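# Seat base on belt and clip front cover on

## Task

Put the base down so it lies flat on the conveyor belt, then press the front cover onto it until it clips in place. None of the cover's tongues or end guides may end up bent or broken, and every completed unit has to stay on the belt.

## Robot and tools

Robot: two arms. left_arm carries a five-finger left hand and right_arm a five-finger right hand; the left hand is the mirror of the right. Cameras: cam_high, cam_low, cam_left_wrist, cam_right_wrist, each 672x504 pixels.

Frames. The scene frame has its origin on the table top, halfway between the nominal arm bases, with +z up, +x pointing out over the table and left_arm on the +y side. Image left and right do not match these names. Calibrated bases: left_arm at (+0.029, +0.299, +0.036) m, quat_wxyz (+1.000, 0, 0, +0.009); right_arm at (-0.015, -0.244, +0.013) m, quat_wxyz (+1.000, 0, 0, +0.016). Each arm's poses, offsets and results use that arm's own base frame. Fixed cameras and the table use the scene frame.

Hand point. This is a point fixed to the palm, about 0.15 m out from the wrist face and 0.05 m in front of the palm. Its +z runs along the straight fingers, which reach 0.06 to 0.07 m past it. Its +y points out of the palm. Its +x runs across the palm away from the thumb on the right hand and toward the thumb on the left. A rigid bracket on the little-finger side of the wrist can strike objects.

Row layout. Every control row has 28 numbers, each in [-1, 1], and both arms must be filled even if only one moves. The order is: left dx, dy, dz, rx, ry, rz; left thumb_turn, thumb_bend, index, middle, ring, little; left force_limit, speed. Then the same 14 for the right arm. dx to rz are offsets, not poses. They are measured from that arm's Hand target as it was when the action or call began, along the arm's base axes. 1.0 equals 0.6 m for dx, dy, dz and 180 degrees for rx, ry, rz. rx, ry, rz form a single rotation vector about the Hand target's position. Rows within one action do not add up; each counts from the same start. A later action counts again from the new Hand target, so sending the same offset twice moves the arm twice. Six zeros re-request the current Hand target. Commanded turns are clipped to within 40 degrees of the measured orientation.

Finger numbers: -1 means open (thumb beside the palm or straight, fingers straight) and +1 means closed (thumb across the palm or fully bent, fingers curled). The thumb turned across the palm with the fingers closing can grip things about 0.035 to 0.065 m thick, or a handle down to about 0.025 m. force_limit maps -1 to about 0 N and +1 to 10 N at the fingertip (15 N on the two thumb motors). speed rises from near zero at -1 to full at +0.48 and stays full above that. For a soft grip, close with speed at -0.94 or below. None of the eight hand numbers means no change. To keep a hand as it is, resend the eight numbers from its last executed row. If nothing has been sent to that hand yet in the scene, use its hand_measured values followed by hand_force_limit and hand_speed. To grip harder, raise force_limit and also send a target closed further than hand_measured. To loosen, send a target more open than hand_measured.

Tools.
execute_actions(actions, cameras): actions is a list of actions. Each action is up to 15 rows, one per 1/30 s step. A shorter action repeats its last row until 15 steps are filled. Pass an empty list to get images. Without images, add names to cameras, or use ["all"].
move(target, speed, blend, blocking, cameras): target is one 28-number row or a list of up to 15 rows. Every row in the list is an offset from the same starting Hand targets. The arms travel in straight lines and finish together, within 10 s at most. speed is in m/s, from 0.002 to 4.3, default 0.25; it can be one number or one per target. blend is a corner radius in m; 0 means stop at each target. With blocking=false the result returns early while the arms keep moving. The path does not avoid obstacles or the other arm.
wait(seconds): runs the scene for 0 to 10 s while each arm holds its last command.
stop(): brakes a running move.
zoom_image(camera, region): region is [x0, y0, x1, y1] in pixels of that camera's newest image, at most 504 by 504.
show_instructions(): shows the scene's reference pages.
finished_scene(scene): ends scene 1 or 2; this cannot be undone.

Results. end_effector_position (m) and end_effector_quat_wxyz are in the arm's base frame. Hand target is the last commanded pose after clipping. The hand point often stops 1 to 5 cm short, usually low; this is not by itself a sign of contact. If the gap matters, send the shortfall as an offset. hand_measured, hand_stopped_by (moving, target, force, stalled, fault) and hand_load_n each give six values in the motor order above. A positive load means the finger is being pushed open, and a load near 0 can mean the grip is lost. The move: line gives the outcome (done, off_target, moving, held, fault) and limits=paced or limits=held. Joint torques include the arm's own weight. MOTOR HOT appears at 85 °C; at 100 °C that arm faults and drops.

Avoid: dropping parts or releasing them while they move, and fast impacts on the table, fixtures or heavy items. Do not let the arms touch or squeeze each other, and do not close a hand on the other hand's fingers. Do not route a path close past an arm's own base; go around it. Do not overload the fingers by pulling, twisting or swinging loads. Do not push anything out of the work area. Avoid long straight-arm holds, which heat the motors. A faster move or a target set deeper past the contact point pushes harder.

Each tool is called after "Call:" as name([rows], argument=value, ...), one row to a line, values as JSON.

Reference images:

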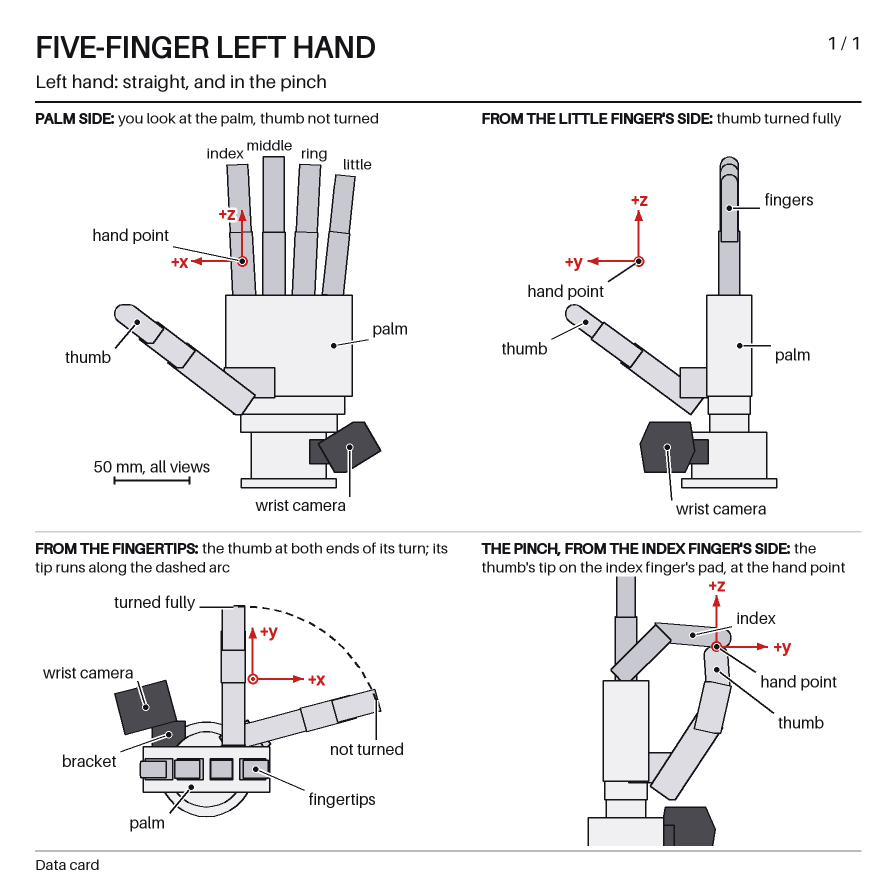

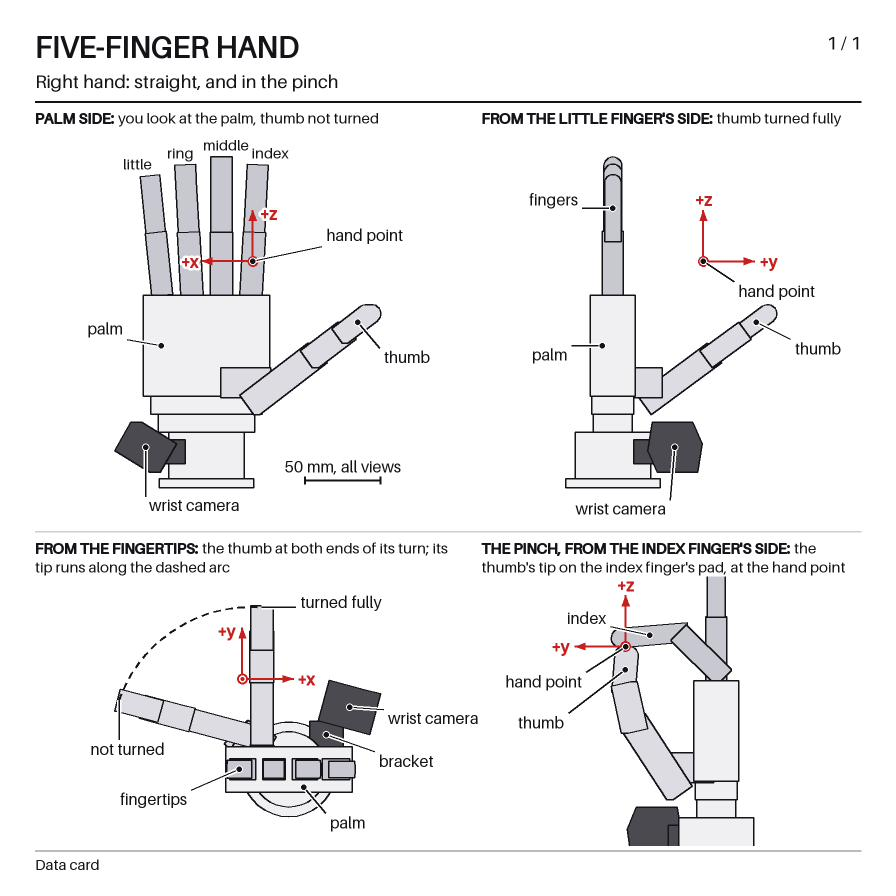

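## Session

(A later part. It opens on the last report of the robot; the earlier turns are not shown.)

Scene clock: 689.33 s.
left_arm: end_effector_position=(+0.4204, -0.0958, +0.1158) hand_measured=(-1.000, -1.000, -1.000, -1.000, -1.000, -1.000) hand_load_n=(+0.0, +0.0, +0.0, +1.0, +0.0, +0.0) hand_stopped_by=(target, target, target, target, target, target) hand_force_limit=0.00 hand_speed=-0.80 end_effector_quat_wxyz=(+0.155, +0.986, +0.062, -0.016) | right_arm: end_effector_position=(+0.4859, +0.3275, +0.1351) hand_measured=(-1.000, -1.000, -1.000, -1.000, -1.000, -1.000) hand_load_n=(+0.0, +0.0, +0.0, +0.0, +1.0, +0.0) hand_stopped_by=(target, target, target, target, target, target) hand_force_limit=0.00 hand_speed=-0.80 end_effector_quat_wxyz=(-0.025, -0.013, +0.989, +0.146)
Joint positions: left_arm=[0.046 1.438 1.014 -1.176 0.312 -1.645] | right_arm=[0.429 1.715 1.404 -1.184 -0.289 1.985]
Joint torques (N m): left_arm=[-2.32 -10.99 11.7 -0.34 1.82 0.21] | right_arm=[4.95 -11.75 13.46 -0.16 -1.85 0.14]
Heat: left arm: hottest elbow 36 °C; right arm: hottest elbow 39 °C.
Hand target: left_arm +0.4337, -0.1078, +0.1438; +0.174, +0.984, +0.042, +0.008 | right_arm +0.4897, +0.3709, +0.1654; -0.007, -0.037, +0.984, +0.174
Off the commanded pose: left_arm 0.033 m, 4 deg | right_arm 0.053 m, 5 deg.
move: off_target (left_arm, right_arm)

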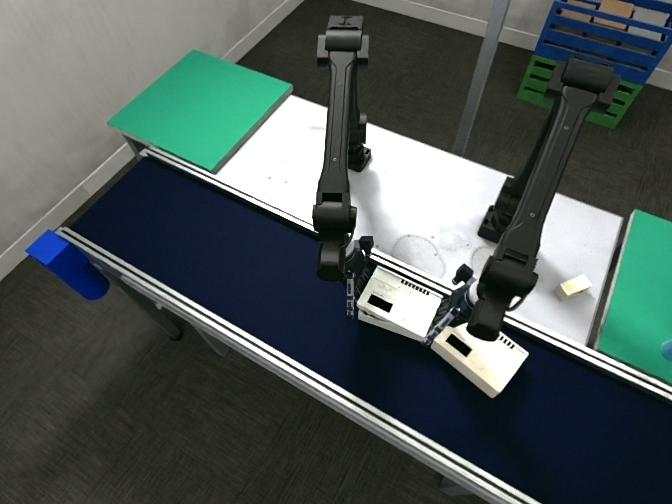

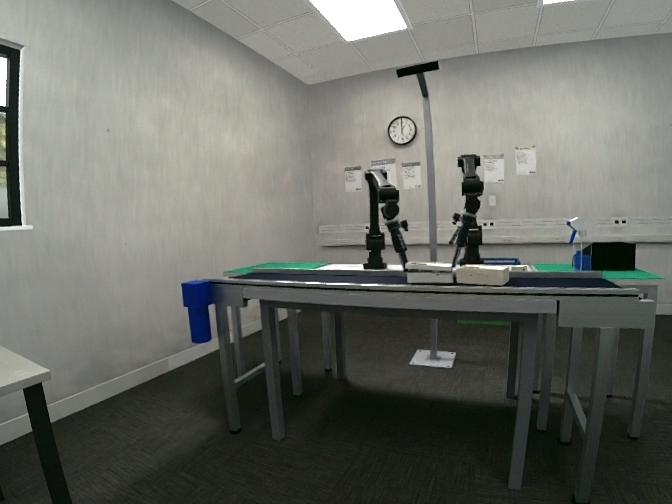

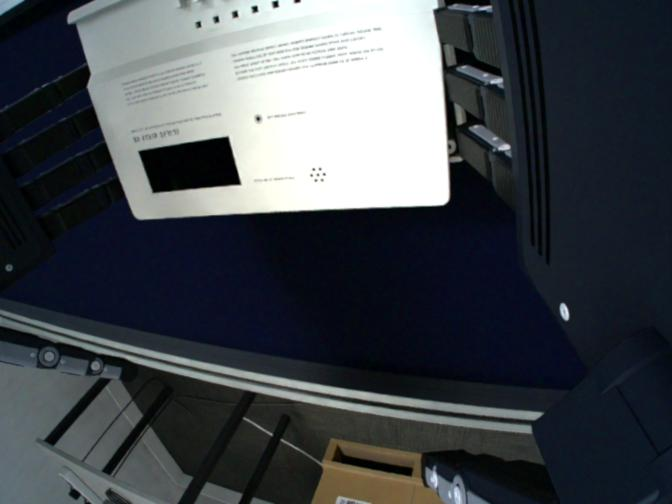

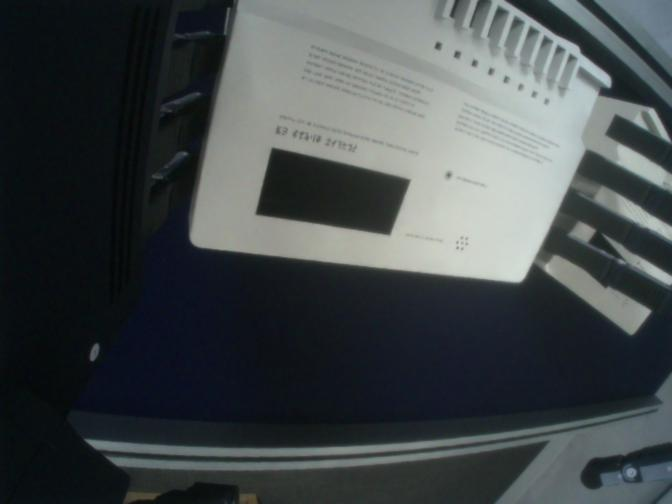

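Call:
move([
  [0.0,0.0,0.06,0.0,0.0,0.0,-1,-1,-1,-1,-1,-1,0,-0.8, 0.0,0.0,0.05,0,0,0.0,-1,-1,-1,-1,-1,-1,0,-0.8],
], speed=0.05, cameras=["cam_left_wrist","cam_low","cam_high"])

Call:
zoom_image(camera="cam_low", region=[390, 240, 470, 290])

Call:
zoom_image(camera="cam_high", region=[335, 260, 455, 370])

Scene clock: 692.50 s.
left_arm: end_effector_position=(+0.4197, -0.0952, +0.1485) hand_measured=(-1.000, -1.000, -1.000, -1.000, -1.000, -1.000) hand_load_n=(+0.0, +0.0, +0.0, +1.0, +0.0, +0.0) hand_stopped_by=(target, target, target, target, target, target) hand_force_limit=0.00 hand_speed=-0.80 end_effector_quat_wxyz=(+0.155, +0.986, +0.062, -0.019) | right_arm: end_effector_position=(+0.4865, +0.3290, +0.1543) hand_measured=(-1.000, -1.000, -1.000, -1.000, -1.000, -1.000) hand_load_n=(+0.0, +0.0, +0.0, +0.0, +1.0, +0.0) hand_stopped_by=(target, target, target, target, target, target) hand_force_limit=0.00 hand_speed=-0.80 end_effector_quat_wxyz=(-0.034, -0.012, +0.989, +0.143)
Joint positions: left_arm=[0.048 1.407 1.074 -1.273 0.312 -1.644] | right_arm=[0.431 1.715 1.459 -1.258 -0.29 1.985]
Joint torques (N m): left_arm=[-2.61 -10.64 12.64 -0.38 1.83 0.17] | right_arm=[4.78 -13.22 13.75 -0.2 -1.83 0.14]
Heat: left arm: hottest elbow 36 °C; right arm: hottest elbow 40 °C.
Hand target: left_arm +0.4336, -0.1078, +0.1797; +0.174, +0.984, +0.042, +0.008 | right_arm +0.4896, +0.3709, +0.1952; -0.007, -0.037, +0.984, +0.174
Off the commanded pose: left_arm 0.037 m, 4 deg | right_arm 0.059 m, 6 deg.
move: off_target (left_arm, right_arm)
Images, in order (width x height): cam_high 672x504, cam_low 672x504, cam_left_wrist 672x504.

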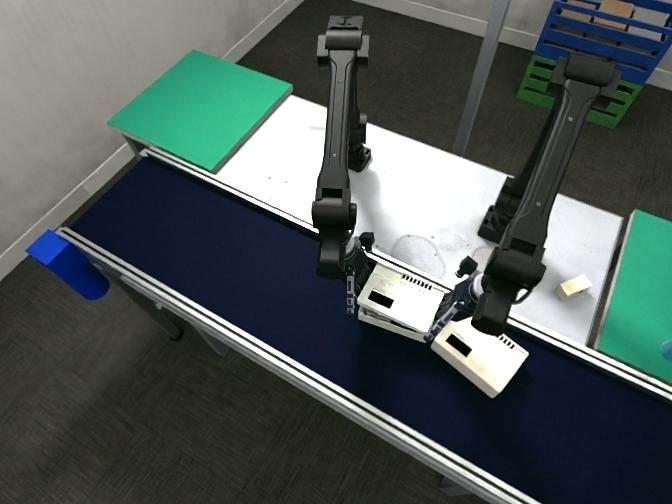

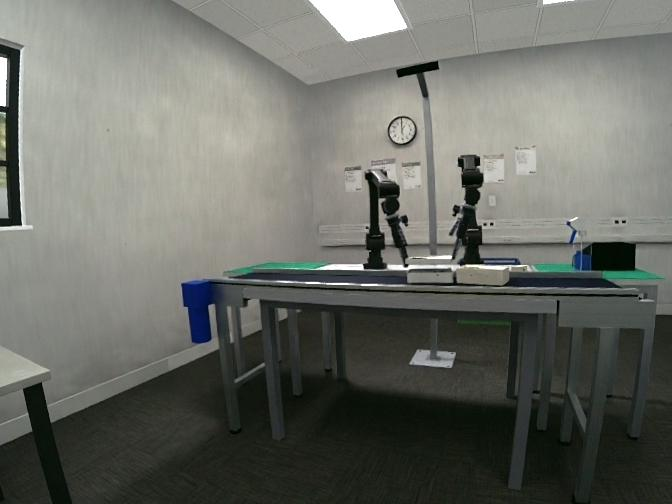

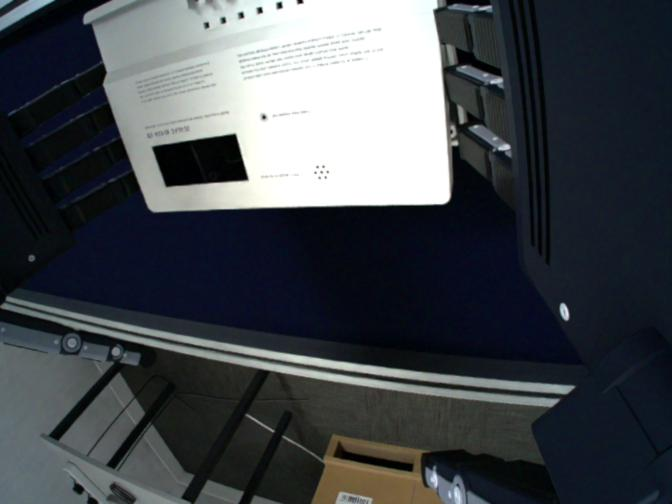

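Scaled by 6.300 from the camera's 672x504 image, which has a finer 960x720 frame.

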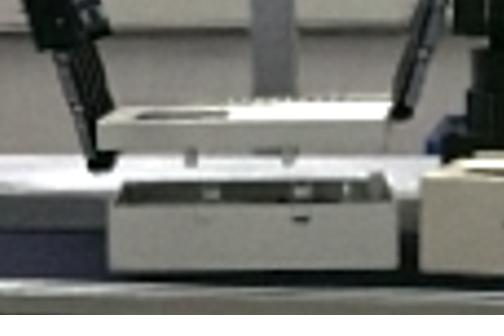

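Scaled by 4.200 from the camera's 672x504 image, which has a finer 960x720 frame.

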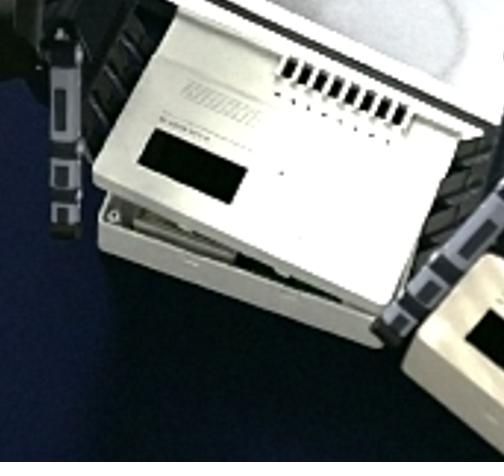

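Call:
zoom_image(camera="cam_left_wrist", region=[400, 90, 500, 220])

Call:
execute_actions(actions=[], cameras=["cam_right_wrist","cam_low","cam_high","cam_left_wrist"])

Call:
zoom_image(camera="cam_right_wrist", region=[170, 0, 330, 260])

Call:
zoom_image(camera="cam_low", region=[400, 255, 430, 290])

Call:
zoom_image(camera="cam_low", region=[430, 255, 460, 290])

Scaled by 3.877 from the camera's 672x504 image, which has a finer 960x720 frame.

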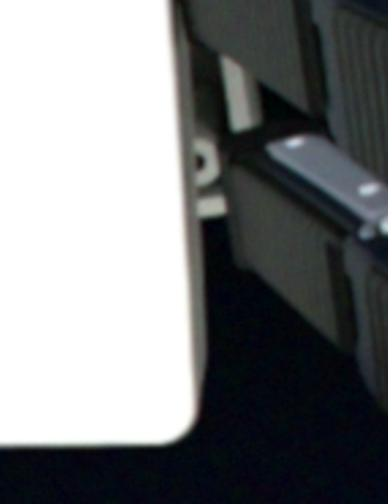

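Scene clock: 700.83 s.
left_arm: end_effector_position=(+0.4196, -0.0952, +0.1485) hand_measured=(-1.000, -1.000, -1.000, -1.000, -1.000, -1.000) hand_load_n=(+0.0, +0.0, +0.0, +0.5, +0.0, +0.0) hand_stopped_by=(target, target, target, target, target, target) hand_force_limit=0.00 hand_speed=-0.80 end_effector_quat_wxyz=(+0.155, +0.986, +0.062, -0.019) | right_arm: end_effector_position=(+0.4866, +0.3291, +0.1545) hand_measured=(-1.000, -1.000, -1.000, -1.000, -1.000, -1.000) hand_load_n=(+0.0, -0.5, +0.0, +0.0, +1.0, +0.0) hand_stopped_by=(target, target, target, target, target, target) hand_force_limit=0.00 hand_speed=-0.80 end_effector_quat_wxyz=(-0.033, -0.012, +0.989, +0.143)
Joint positions: left_arm=[0.048 1.407 1.074 -1.274 0.312 -1.644] | right_arm=[0.431 1.715 1.46 -1.258 -0.29 1.985]
Joint velocities: within noise
Joint torques (N m): left_arm=[-2.61 -10.81 12.7 -0.39 1.83 0.18] | right_arm=[4.84 -13.1 13.75 -0.18 -1.84 0.14]
Motor temperatures (°C): left_arm=[26 27 37 21 29 20] | right_arm=[27 28 42 20 28 20]
Heat: left arm: hottest elbow 37 °C; right arm: hottest elbow 42 °C.
Hand target: left_arm +0.4336, -0.1078, +0.1797; +0.174, +0.984, +0.043, +0.008 | right_arm +0.4897, +0.3709, +0.1953; -0.007, -0.037, +0.984, +0.174
Off the commanded pose: left_arm 0.037 m, 4 deg | right_arm 0.059 m, 6 deg.

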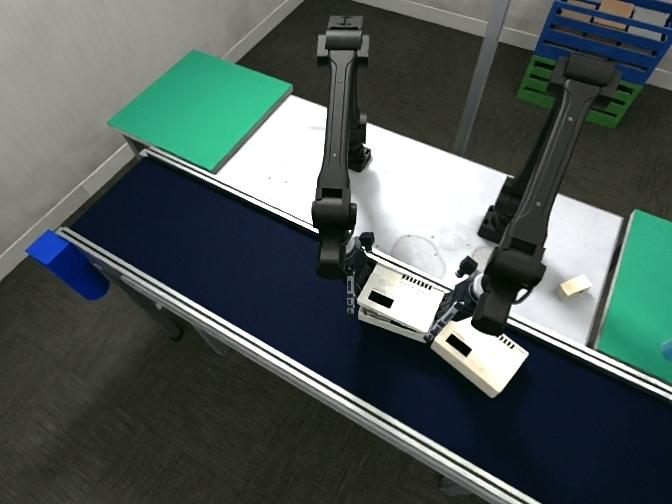

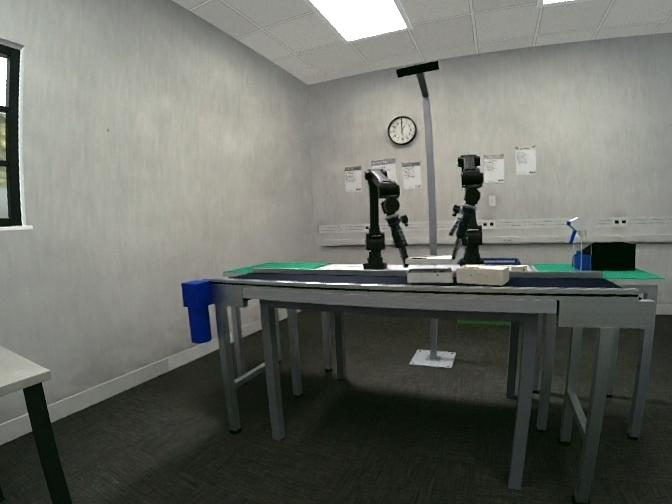

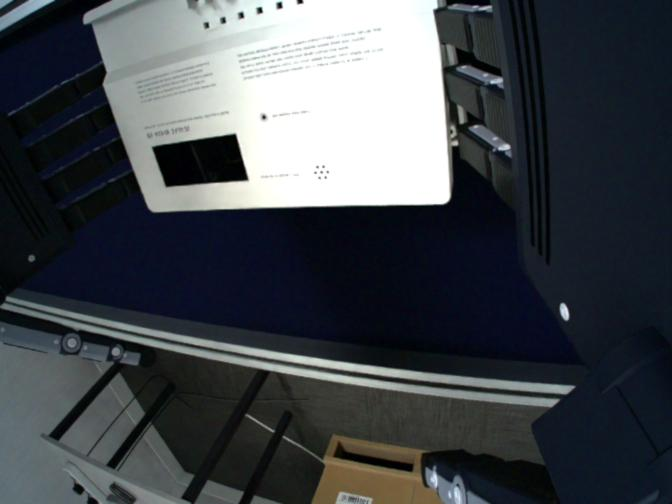

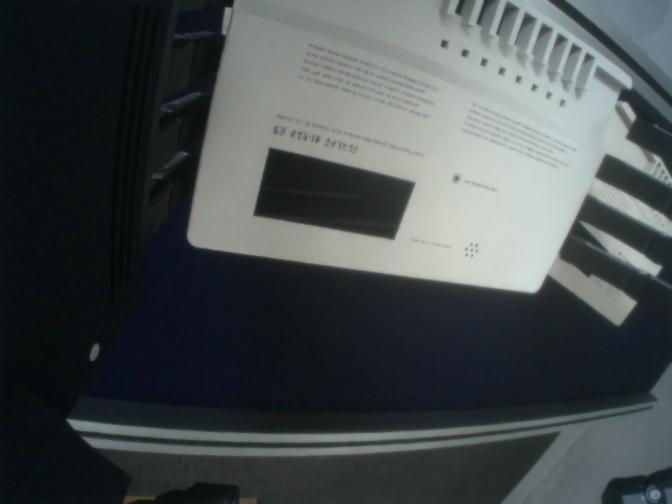

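Scaled by 1.938 from the camera's 672x504 image, which has a finer 960x720 frame.

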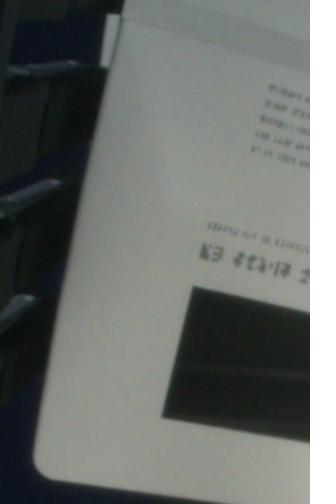

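Scaled by 14.400 from the camera's 672x504 image, which has a finer 960x720 frame.

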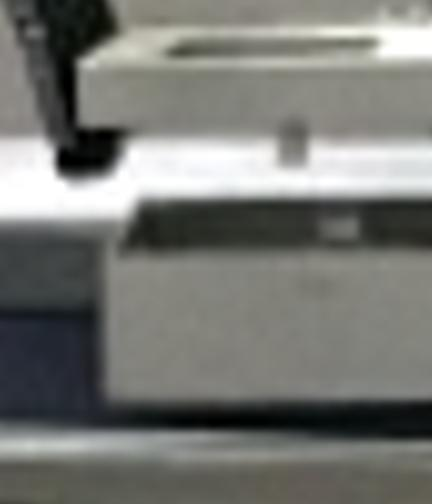

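Scaled by 14.400 from the camera's 672x504 image, which has a finer 960x720 frame.

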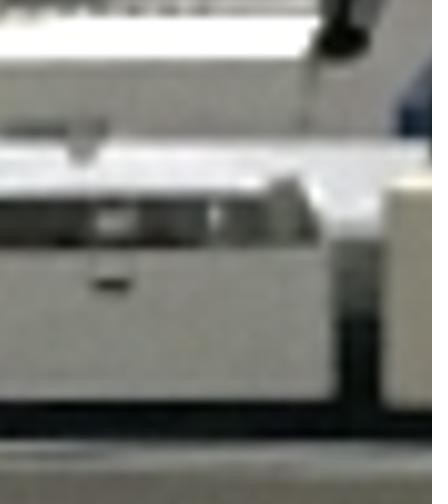

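Call:
move(target=[-0.045,0.007,-0.093,0.0,0.0,0.01,-1,-1,-1,-1,-1,-1,0,-0.8, -0.03,0.007,-0.109,0,0,0.01,-1,-1,-1,-1,-1,-1,0,-0.8], speed=0.04, cameras=["cam_left_wrist","cam_right_wrist","cam_low","cam_high"])

Call:
zoom_image(camera="cam_low", region=[400, 255, 430, 290])

Call:
zoom_image(camera="cam_low", region=[430, 255, 460, 290])

Call:
zoom_image(camera="cam_high", region=[335, 260, 455, 370])

Call:
zoom_image(camera="cam_left_wrist", region=[400, 90, 500, 220])

Scene clock: 713.17 s.
left_arm: end_effector_position=(+0.4108, -0.0911, +0.1233) hand_measured=(-1.000, -1.000, -1.000, -1.000, -1.000, -1.000) hand_load_n=(+0.0, -0.5, +0.0, +0.5, +0.5, +0.0) hand_stopped_by=(target, target, target, target, target, target) hand_force_limit=0.00 hand_speed=-0.80 end_effector_quat_wxyz=(+0.154, +0.986, +0.063, +0.013) | right_arm: end_effector_position=(+0.4839, +0.3317, +0.1391) hand_measured=(-1.000, -1.000, -1.000, -1.000, -1.000, -1.000) hand_load_n=(+0.0, +0.0, +0.0, +0.0, +1.0, +0.0) hand_stopped_by=(target, target, target, target, target, target) hand_force_limit=0.00 hand_speed=-0.80 end_effector_quat_wxyz=(-0.009, -0.019, +0.988, +0.154)
Joint positions: left_arm=[0.058 1.369 0.96 -1.134 0.31 -1.644] | right_arm=[0.437 1.694 1.379 -1.144 -0.289 1.985]
Joint torques (N m): left_arm=[-2.61 -9 6.58 0.59 1.89 -0.1] | right_arm=[5.83 -9.93 7.65 1.84 -1.88 0.02]
Heat: left arm: hottest elbow 38 °C; right arm: hottest elbow 43 °C.
Hand target: left_arm +0.4067, -0.1037, +0.1240; +0.174, +0.983, +0.058, +0.011 | right_arm +0.4718, +0.3750, +0.1299; -0.009, -0.052, +0.983, +0.174
Off the commanded pose: left_arm 0.013 m, 2 deg | right_arm 0.046 m, 4 deg.
move: off_target (left_arm, right_arm)

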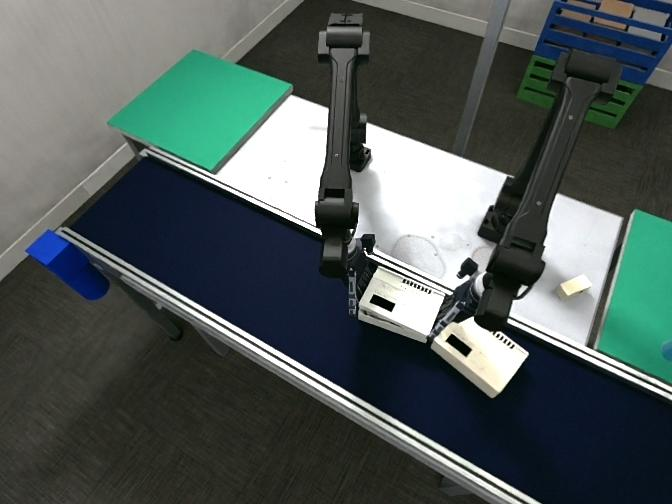

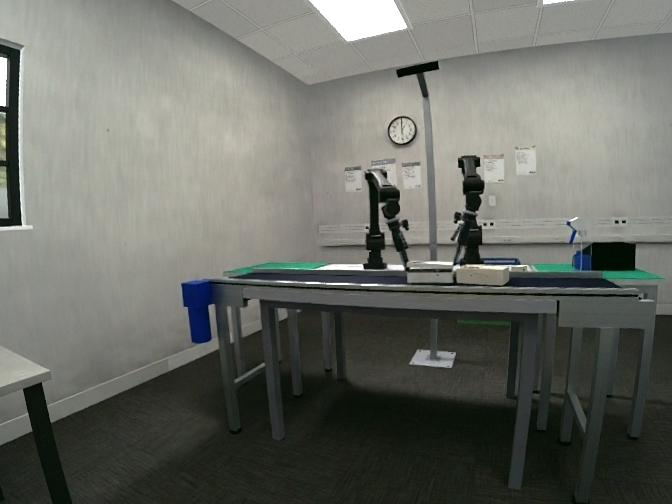

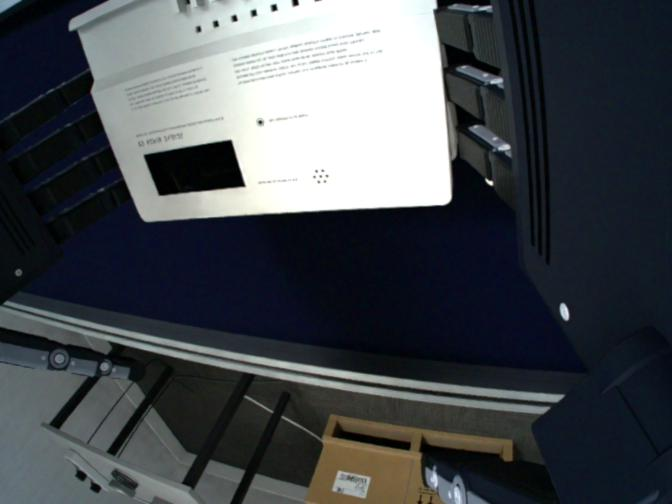

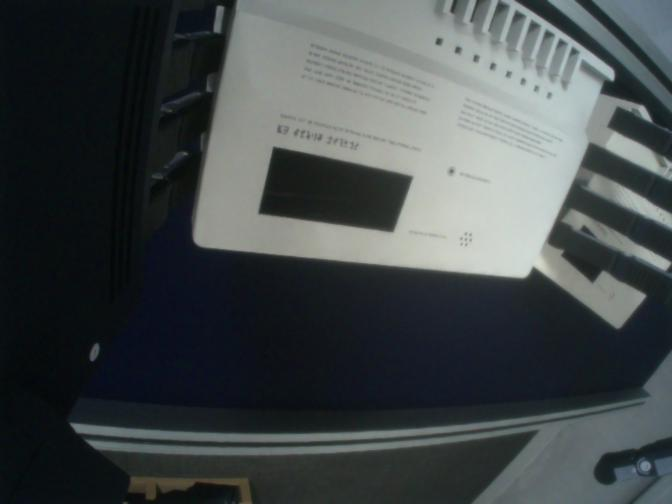

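Scaled by 14.400 from the camera's 672x504 image, which has a finer 960x720 frame.

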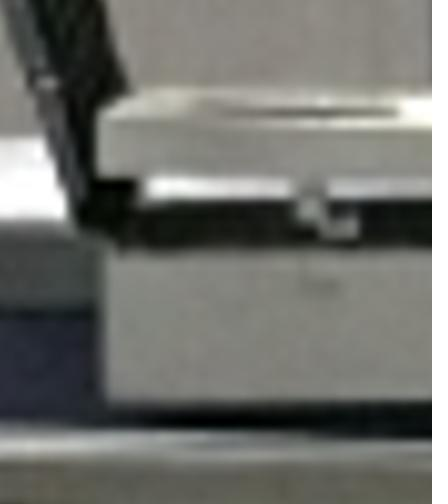

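Scaled by 14.400 from the camera's 672x504 image, which has a finer 960x720 frame.

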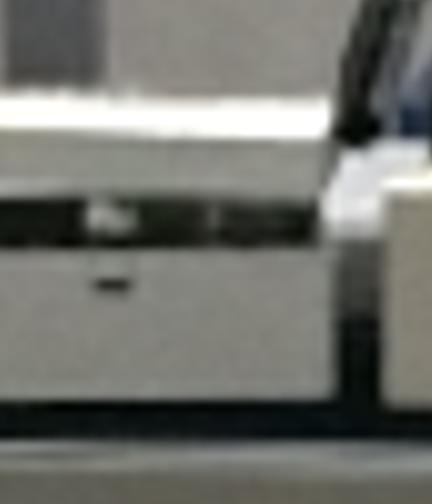

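Scaled by 4.200 from the camera's 672x504 image, which has a finer 960x720 frame.

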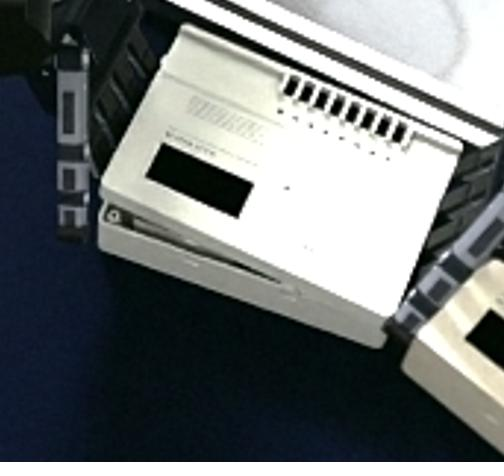

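Scaled by 3.877 from the camera's 672x504 image, which has a finer 960x720 frame.

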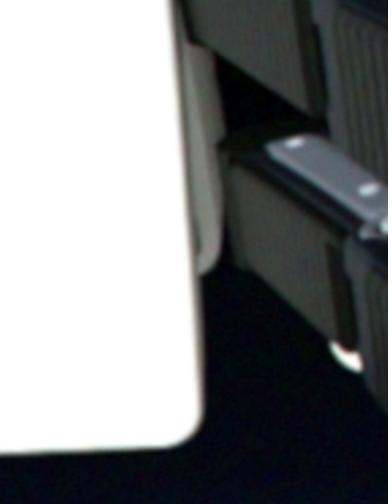

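Call:
move(target=[-0.012,0.0,0.0,0.0,0.0,0.01,-1,-1,-1,-1,-1,-1,0,-0.8, -0.003,0.026,-0.025,-0.111,0,0.01,-1,-1,-1,-1,-1,-1,0,-0.8], speed=0.04, cameras=["cam_left_wrist","cam_right_wrist","cam_low","cam_high"])

Call:
zoom_image(camera="cam_low", region=[395, 245, 465, 290])

Call:
zoom_image(camera="cam_high", region=[335, 260, 455, 370])

Call:
zoom_image(camera="cam_left_wrist", region=[400, 90, 500, 220])

Scene clock: 730.57 s.
left_arm: end_effector_position=(+0.3966, -0.0911, +0.1115) hand_measured=(-1.000, -1.000, -1.000, -1.000, -1.000, -1.000) hand_load_n=(+0.0, +0.0, +0.0, +0.5, +0.0, +0.0) hand_stopped_by=(target, target, target, target, target, target) hand_force_limit=0.00 hand_speed=-0.80 end_effector_quat_wxyz=(+0.157, +0.984, +0.078, +0.000) | right_arm: end_effector_position=(+0.4711, +0.3525, +0.1021) hand_measured=(-1.000, -1.000, -1.000, -1.000, -1.000, -1.000) hand_load_n=(+0.0, +0.0, +0.0, +0.0, +0.5, +0.0) hand_stopped_by=(target, target, target, target, target, target) hand_force_limit=0.00 hand_speed=-0.80 end_effector_quat_wxyz=(-0.031, -0.049, +0.998, -0.018)
Joint positions: left_arm=[0.06 1.354 0.914 -1.125 0.315 -1.671] | right_arm=[0.576 1.83 1.55 -1.363 -0.001 2.049]
Joint torques (N m): left_arm=[-2.84 -10.17 7.84 0.65 1.67 -0.2] | right_arm=[4.48 -11.99 12.4 -0.64 -1.13 0.13]
Heat: left arm: hottest elbow 37 °C; right arm: hottest elbow 42 °C.
Hand target: left_arm +0.3994, -0.1036, +0.1239; +0.174, +0.982, +0.074, +0.013 | right_arm +0.4699, +0.3905, +0.1147; -0.021, -0.065, +0.998, +0.001
Off the commanded pose: left_arm 0.018 m, 3 deg | right_arm 0.040 m, 3 deg.
move: off_target (left_arm, right_arm)

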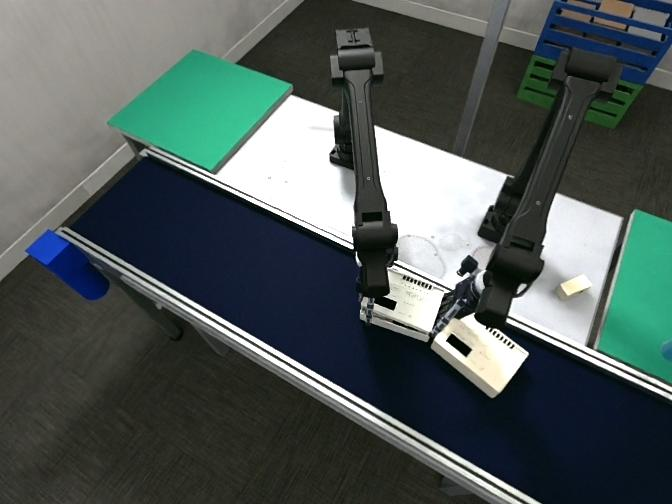

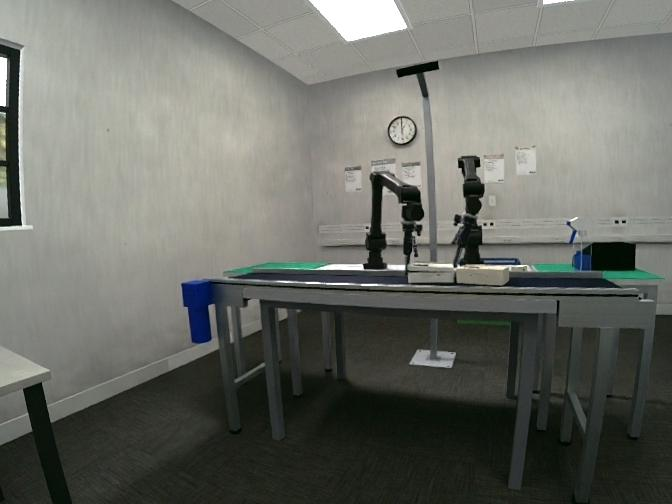

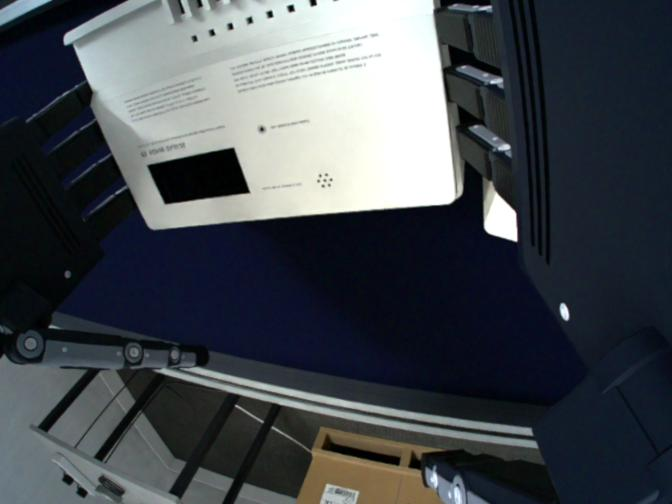

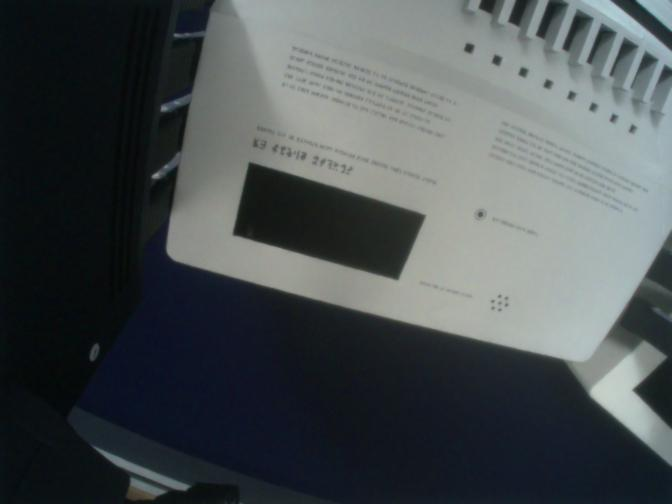

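Scaled by 7.200 from the camera's 672x504 image, which has a finer 960x720 frame.

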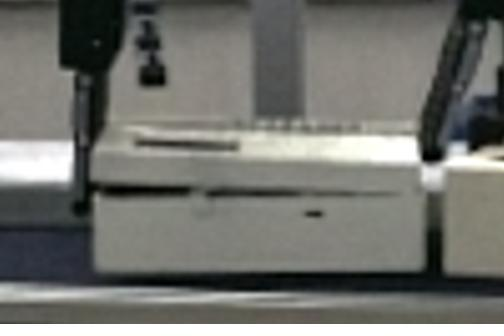

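Scaled by 4.200 from the camera's 672x504 image, which has a finer 960x720 frame.

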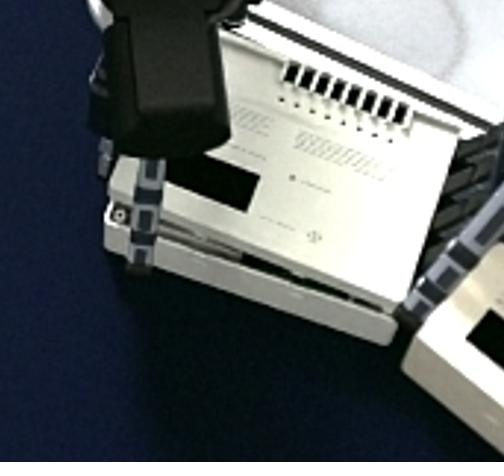

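Scaled by 3.877 from the camera's 672x504 image, which has a finer 960x720 frame.

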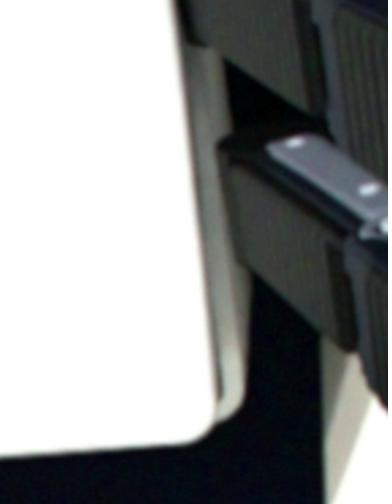

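Call:
zoom_image(camera="cam_low", region=[400, 258, 430, 288])

Call:
zoom_image(camera="cam_low", region=[430, 258, 460, 288])

Call:
zoom_image(camera="cam_high", region=[380, 290, 440, 350])

Call:
zoom_image(camera="cam_high", region=[350, 280, 410, 340])

Scaled by 16.800 from the camera's 672x504 image, which has a finer 960x720 frame.

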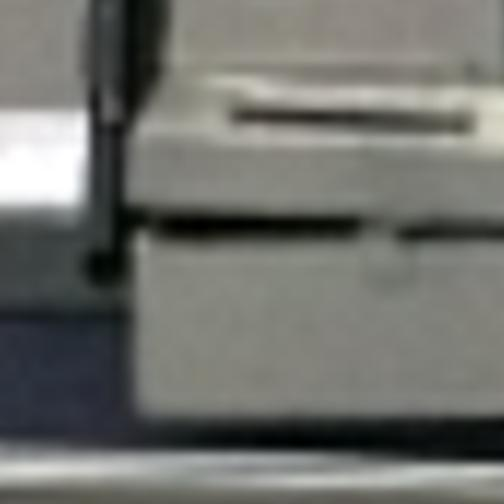

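Scaled by 16.800 from the camera's 672x504 image, which has a finer 960x720 frame.

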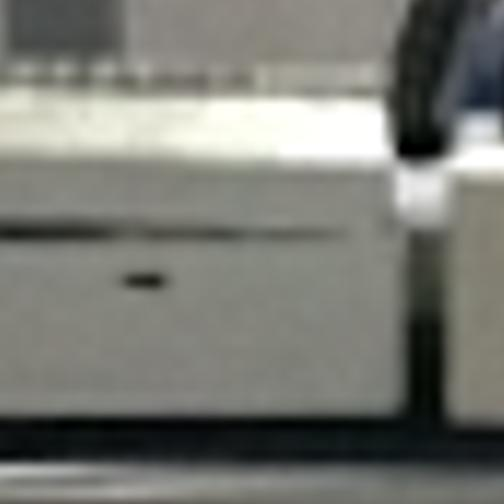

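Scaled by 8.400 from the camera's 672x504 image, which has a finer 960x720 frame.

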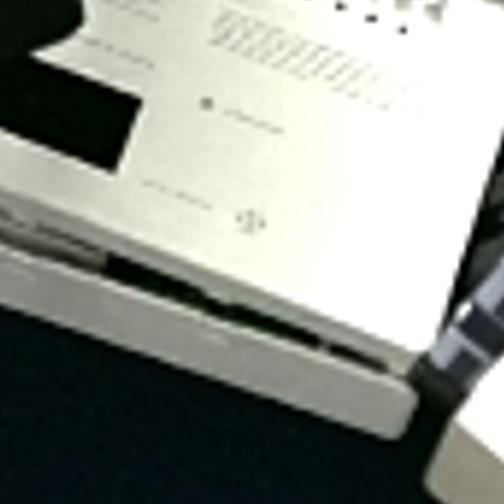

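Scaled by 8.400 from the camera's 672x504 image, which has a finer 960x720 frame.

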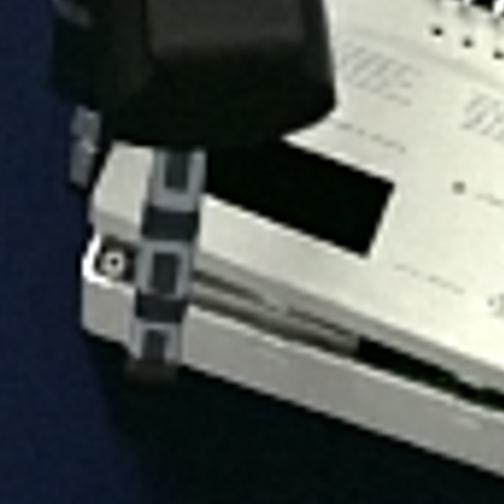

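Call:
move(target=[0.022,0.0,0.0,0.0,0.0,0.0,-1,-1,-1,-1,-1,-1,0,-0.8, 0.026,0.0,0.0,0,0,0.0,-1,-1,-1,-1,-1,-1,0,-0.8], speed=0.03, cameras=["cam_left_wrist","cam_right_wrist","cam_low","cam_high"])

Call:
zoom_image(camera="cam_low", region=[400, 250, 460, 290])

Call:
zoom_image(camera="cam_high", region=[380, 290, 440, 350])

Call:
zoom_image(camera="cam_high", region=[350, 280, 410, 340])

Call:
zoom_image(camera="cam_left_wrist", region=[400, 90, 500, 220])

Scene clock: 740.00 s.
left_arm: end_effector_position=(+0.3976, -0.0904, +0.1097) hand_measured=(-1.000, -1.000, -1.000, -1.000, -1.000, -1.000) hand_load_n=(+0.0, +0.0, +0.0, +1.0, +0.0, +0.0) hand_stopped_by=(target, target, target, target, target, target) hand_force_limit=0.00 hand_speed=-0.80 end_effector_quat_wxyz=(+0.156, +0.985, +0.081, -0.001) | right_arm: end_effector_position=(+0.4776, +0.3548, +0.0955) hand_measured=(-1.000, -1.000, -1.000, -1.000, -1.000, -1.000) hand_load_n=(+0.0, +0.0, +0.0, -0.5, +0.5, +0.0) hand_stopped_by=(target, target, target, target, target, target) hand_force_limit=0.00 hand_speed=-0.80 end_effector_quat_wxyz=(-0.039, -0.051, +0.998, -0.028)
Joint positions: left_arm=[0.06 1.359 0.914 -1.122 0.313 -1.675] | right_arm=[0.576 1.867 1.589 -1.387 0.009 2.046]
Joint torques (N m): left_arm=[-3.02 -8 10.69 0.58 1.78 -0.15] | right_arm=[3.19 -12.63 13.18 -0.36 -1.49 0.02]
Heat: left arm: hottest elbow 36 °C; right arm: hottest elbow 42 °C.
Hand target: left_arm +0.4127, -0.1036, +0.1239; +0.174, +0.982, +0.073, +0.013 | right_arm +0.4855, +0.3906, +0.1148; -0.021, -0.065, +0.998, +0.001
Off the commanded pose: left_arm 0.025 m, 3 deg | right_arm 0.041 m, 4 deg.
move: off_target (left_arm, right_arm)

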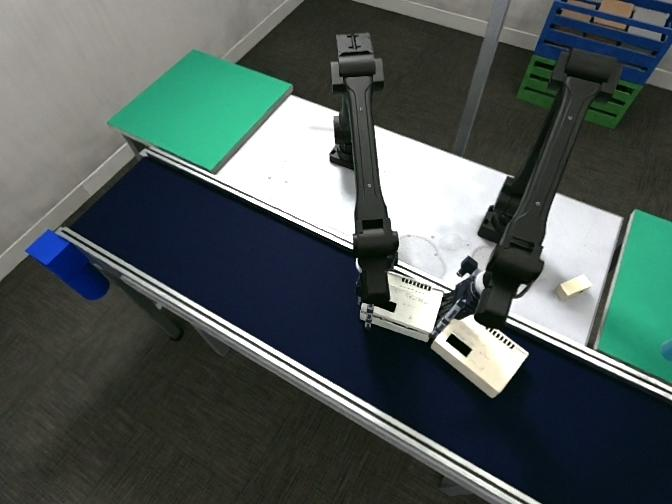

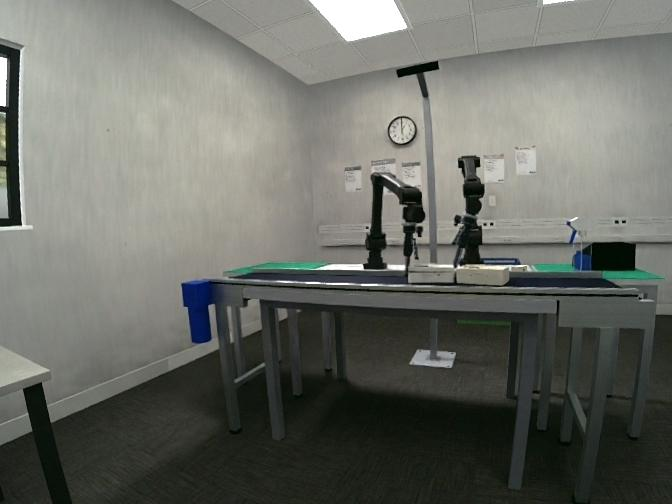

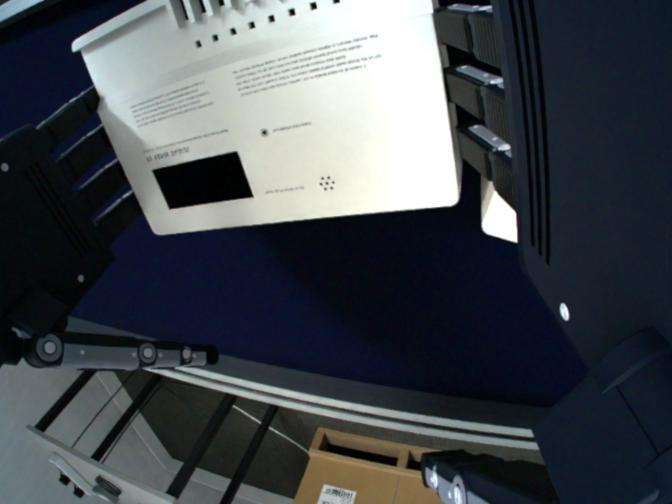

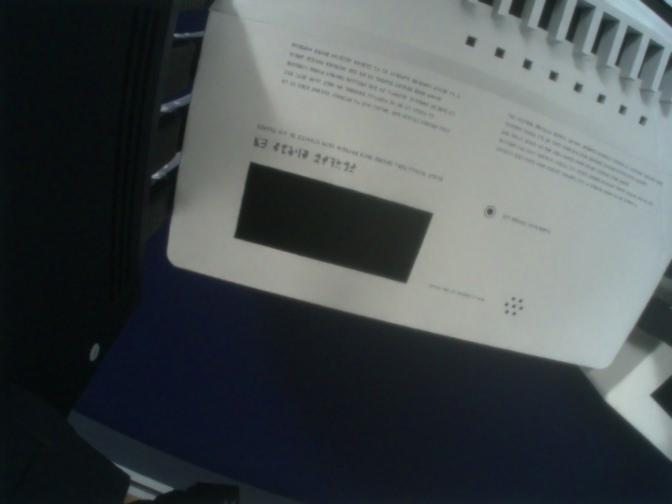

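Scaled by 8.400 from the camera's 672x504 image, which has a finer 960x720 frame.

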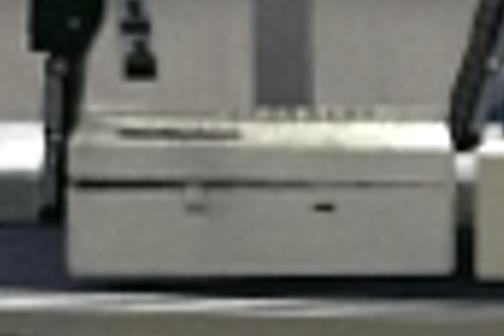

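Scaled by 8.400 from the camera's 672x504 image, which has a finer 960x720 frame.

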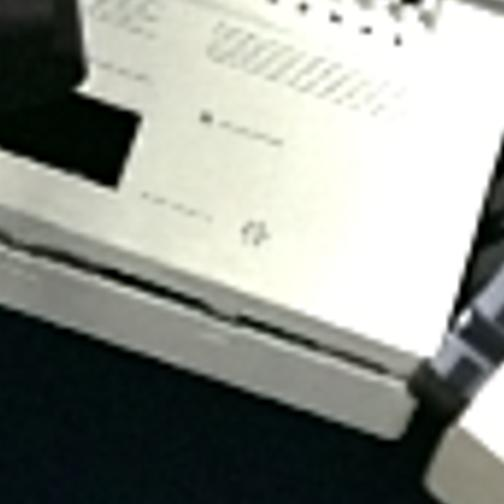

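Scaled by 8.400 from the camera's 672x504 image, which has a finer 960x720 frame.

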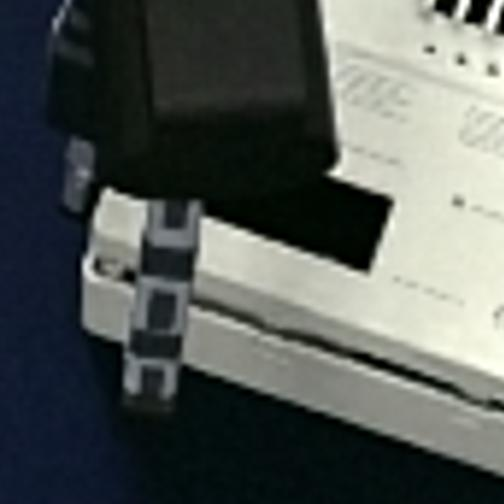

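Scaled by 3.877 from the camera's 672x504 image, which has a finer 960x720 frame.

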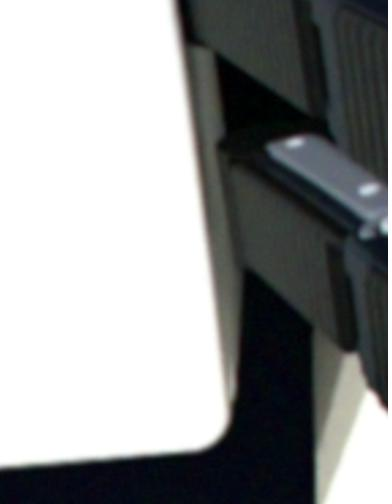

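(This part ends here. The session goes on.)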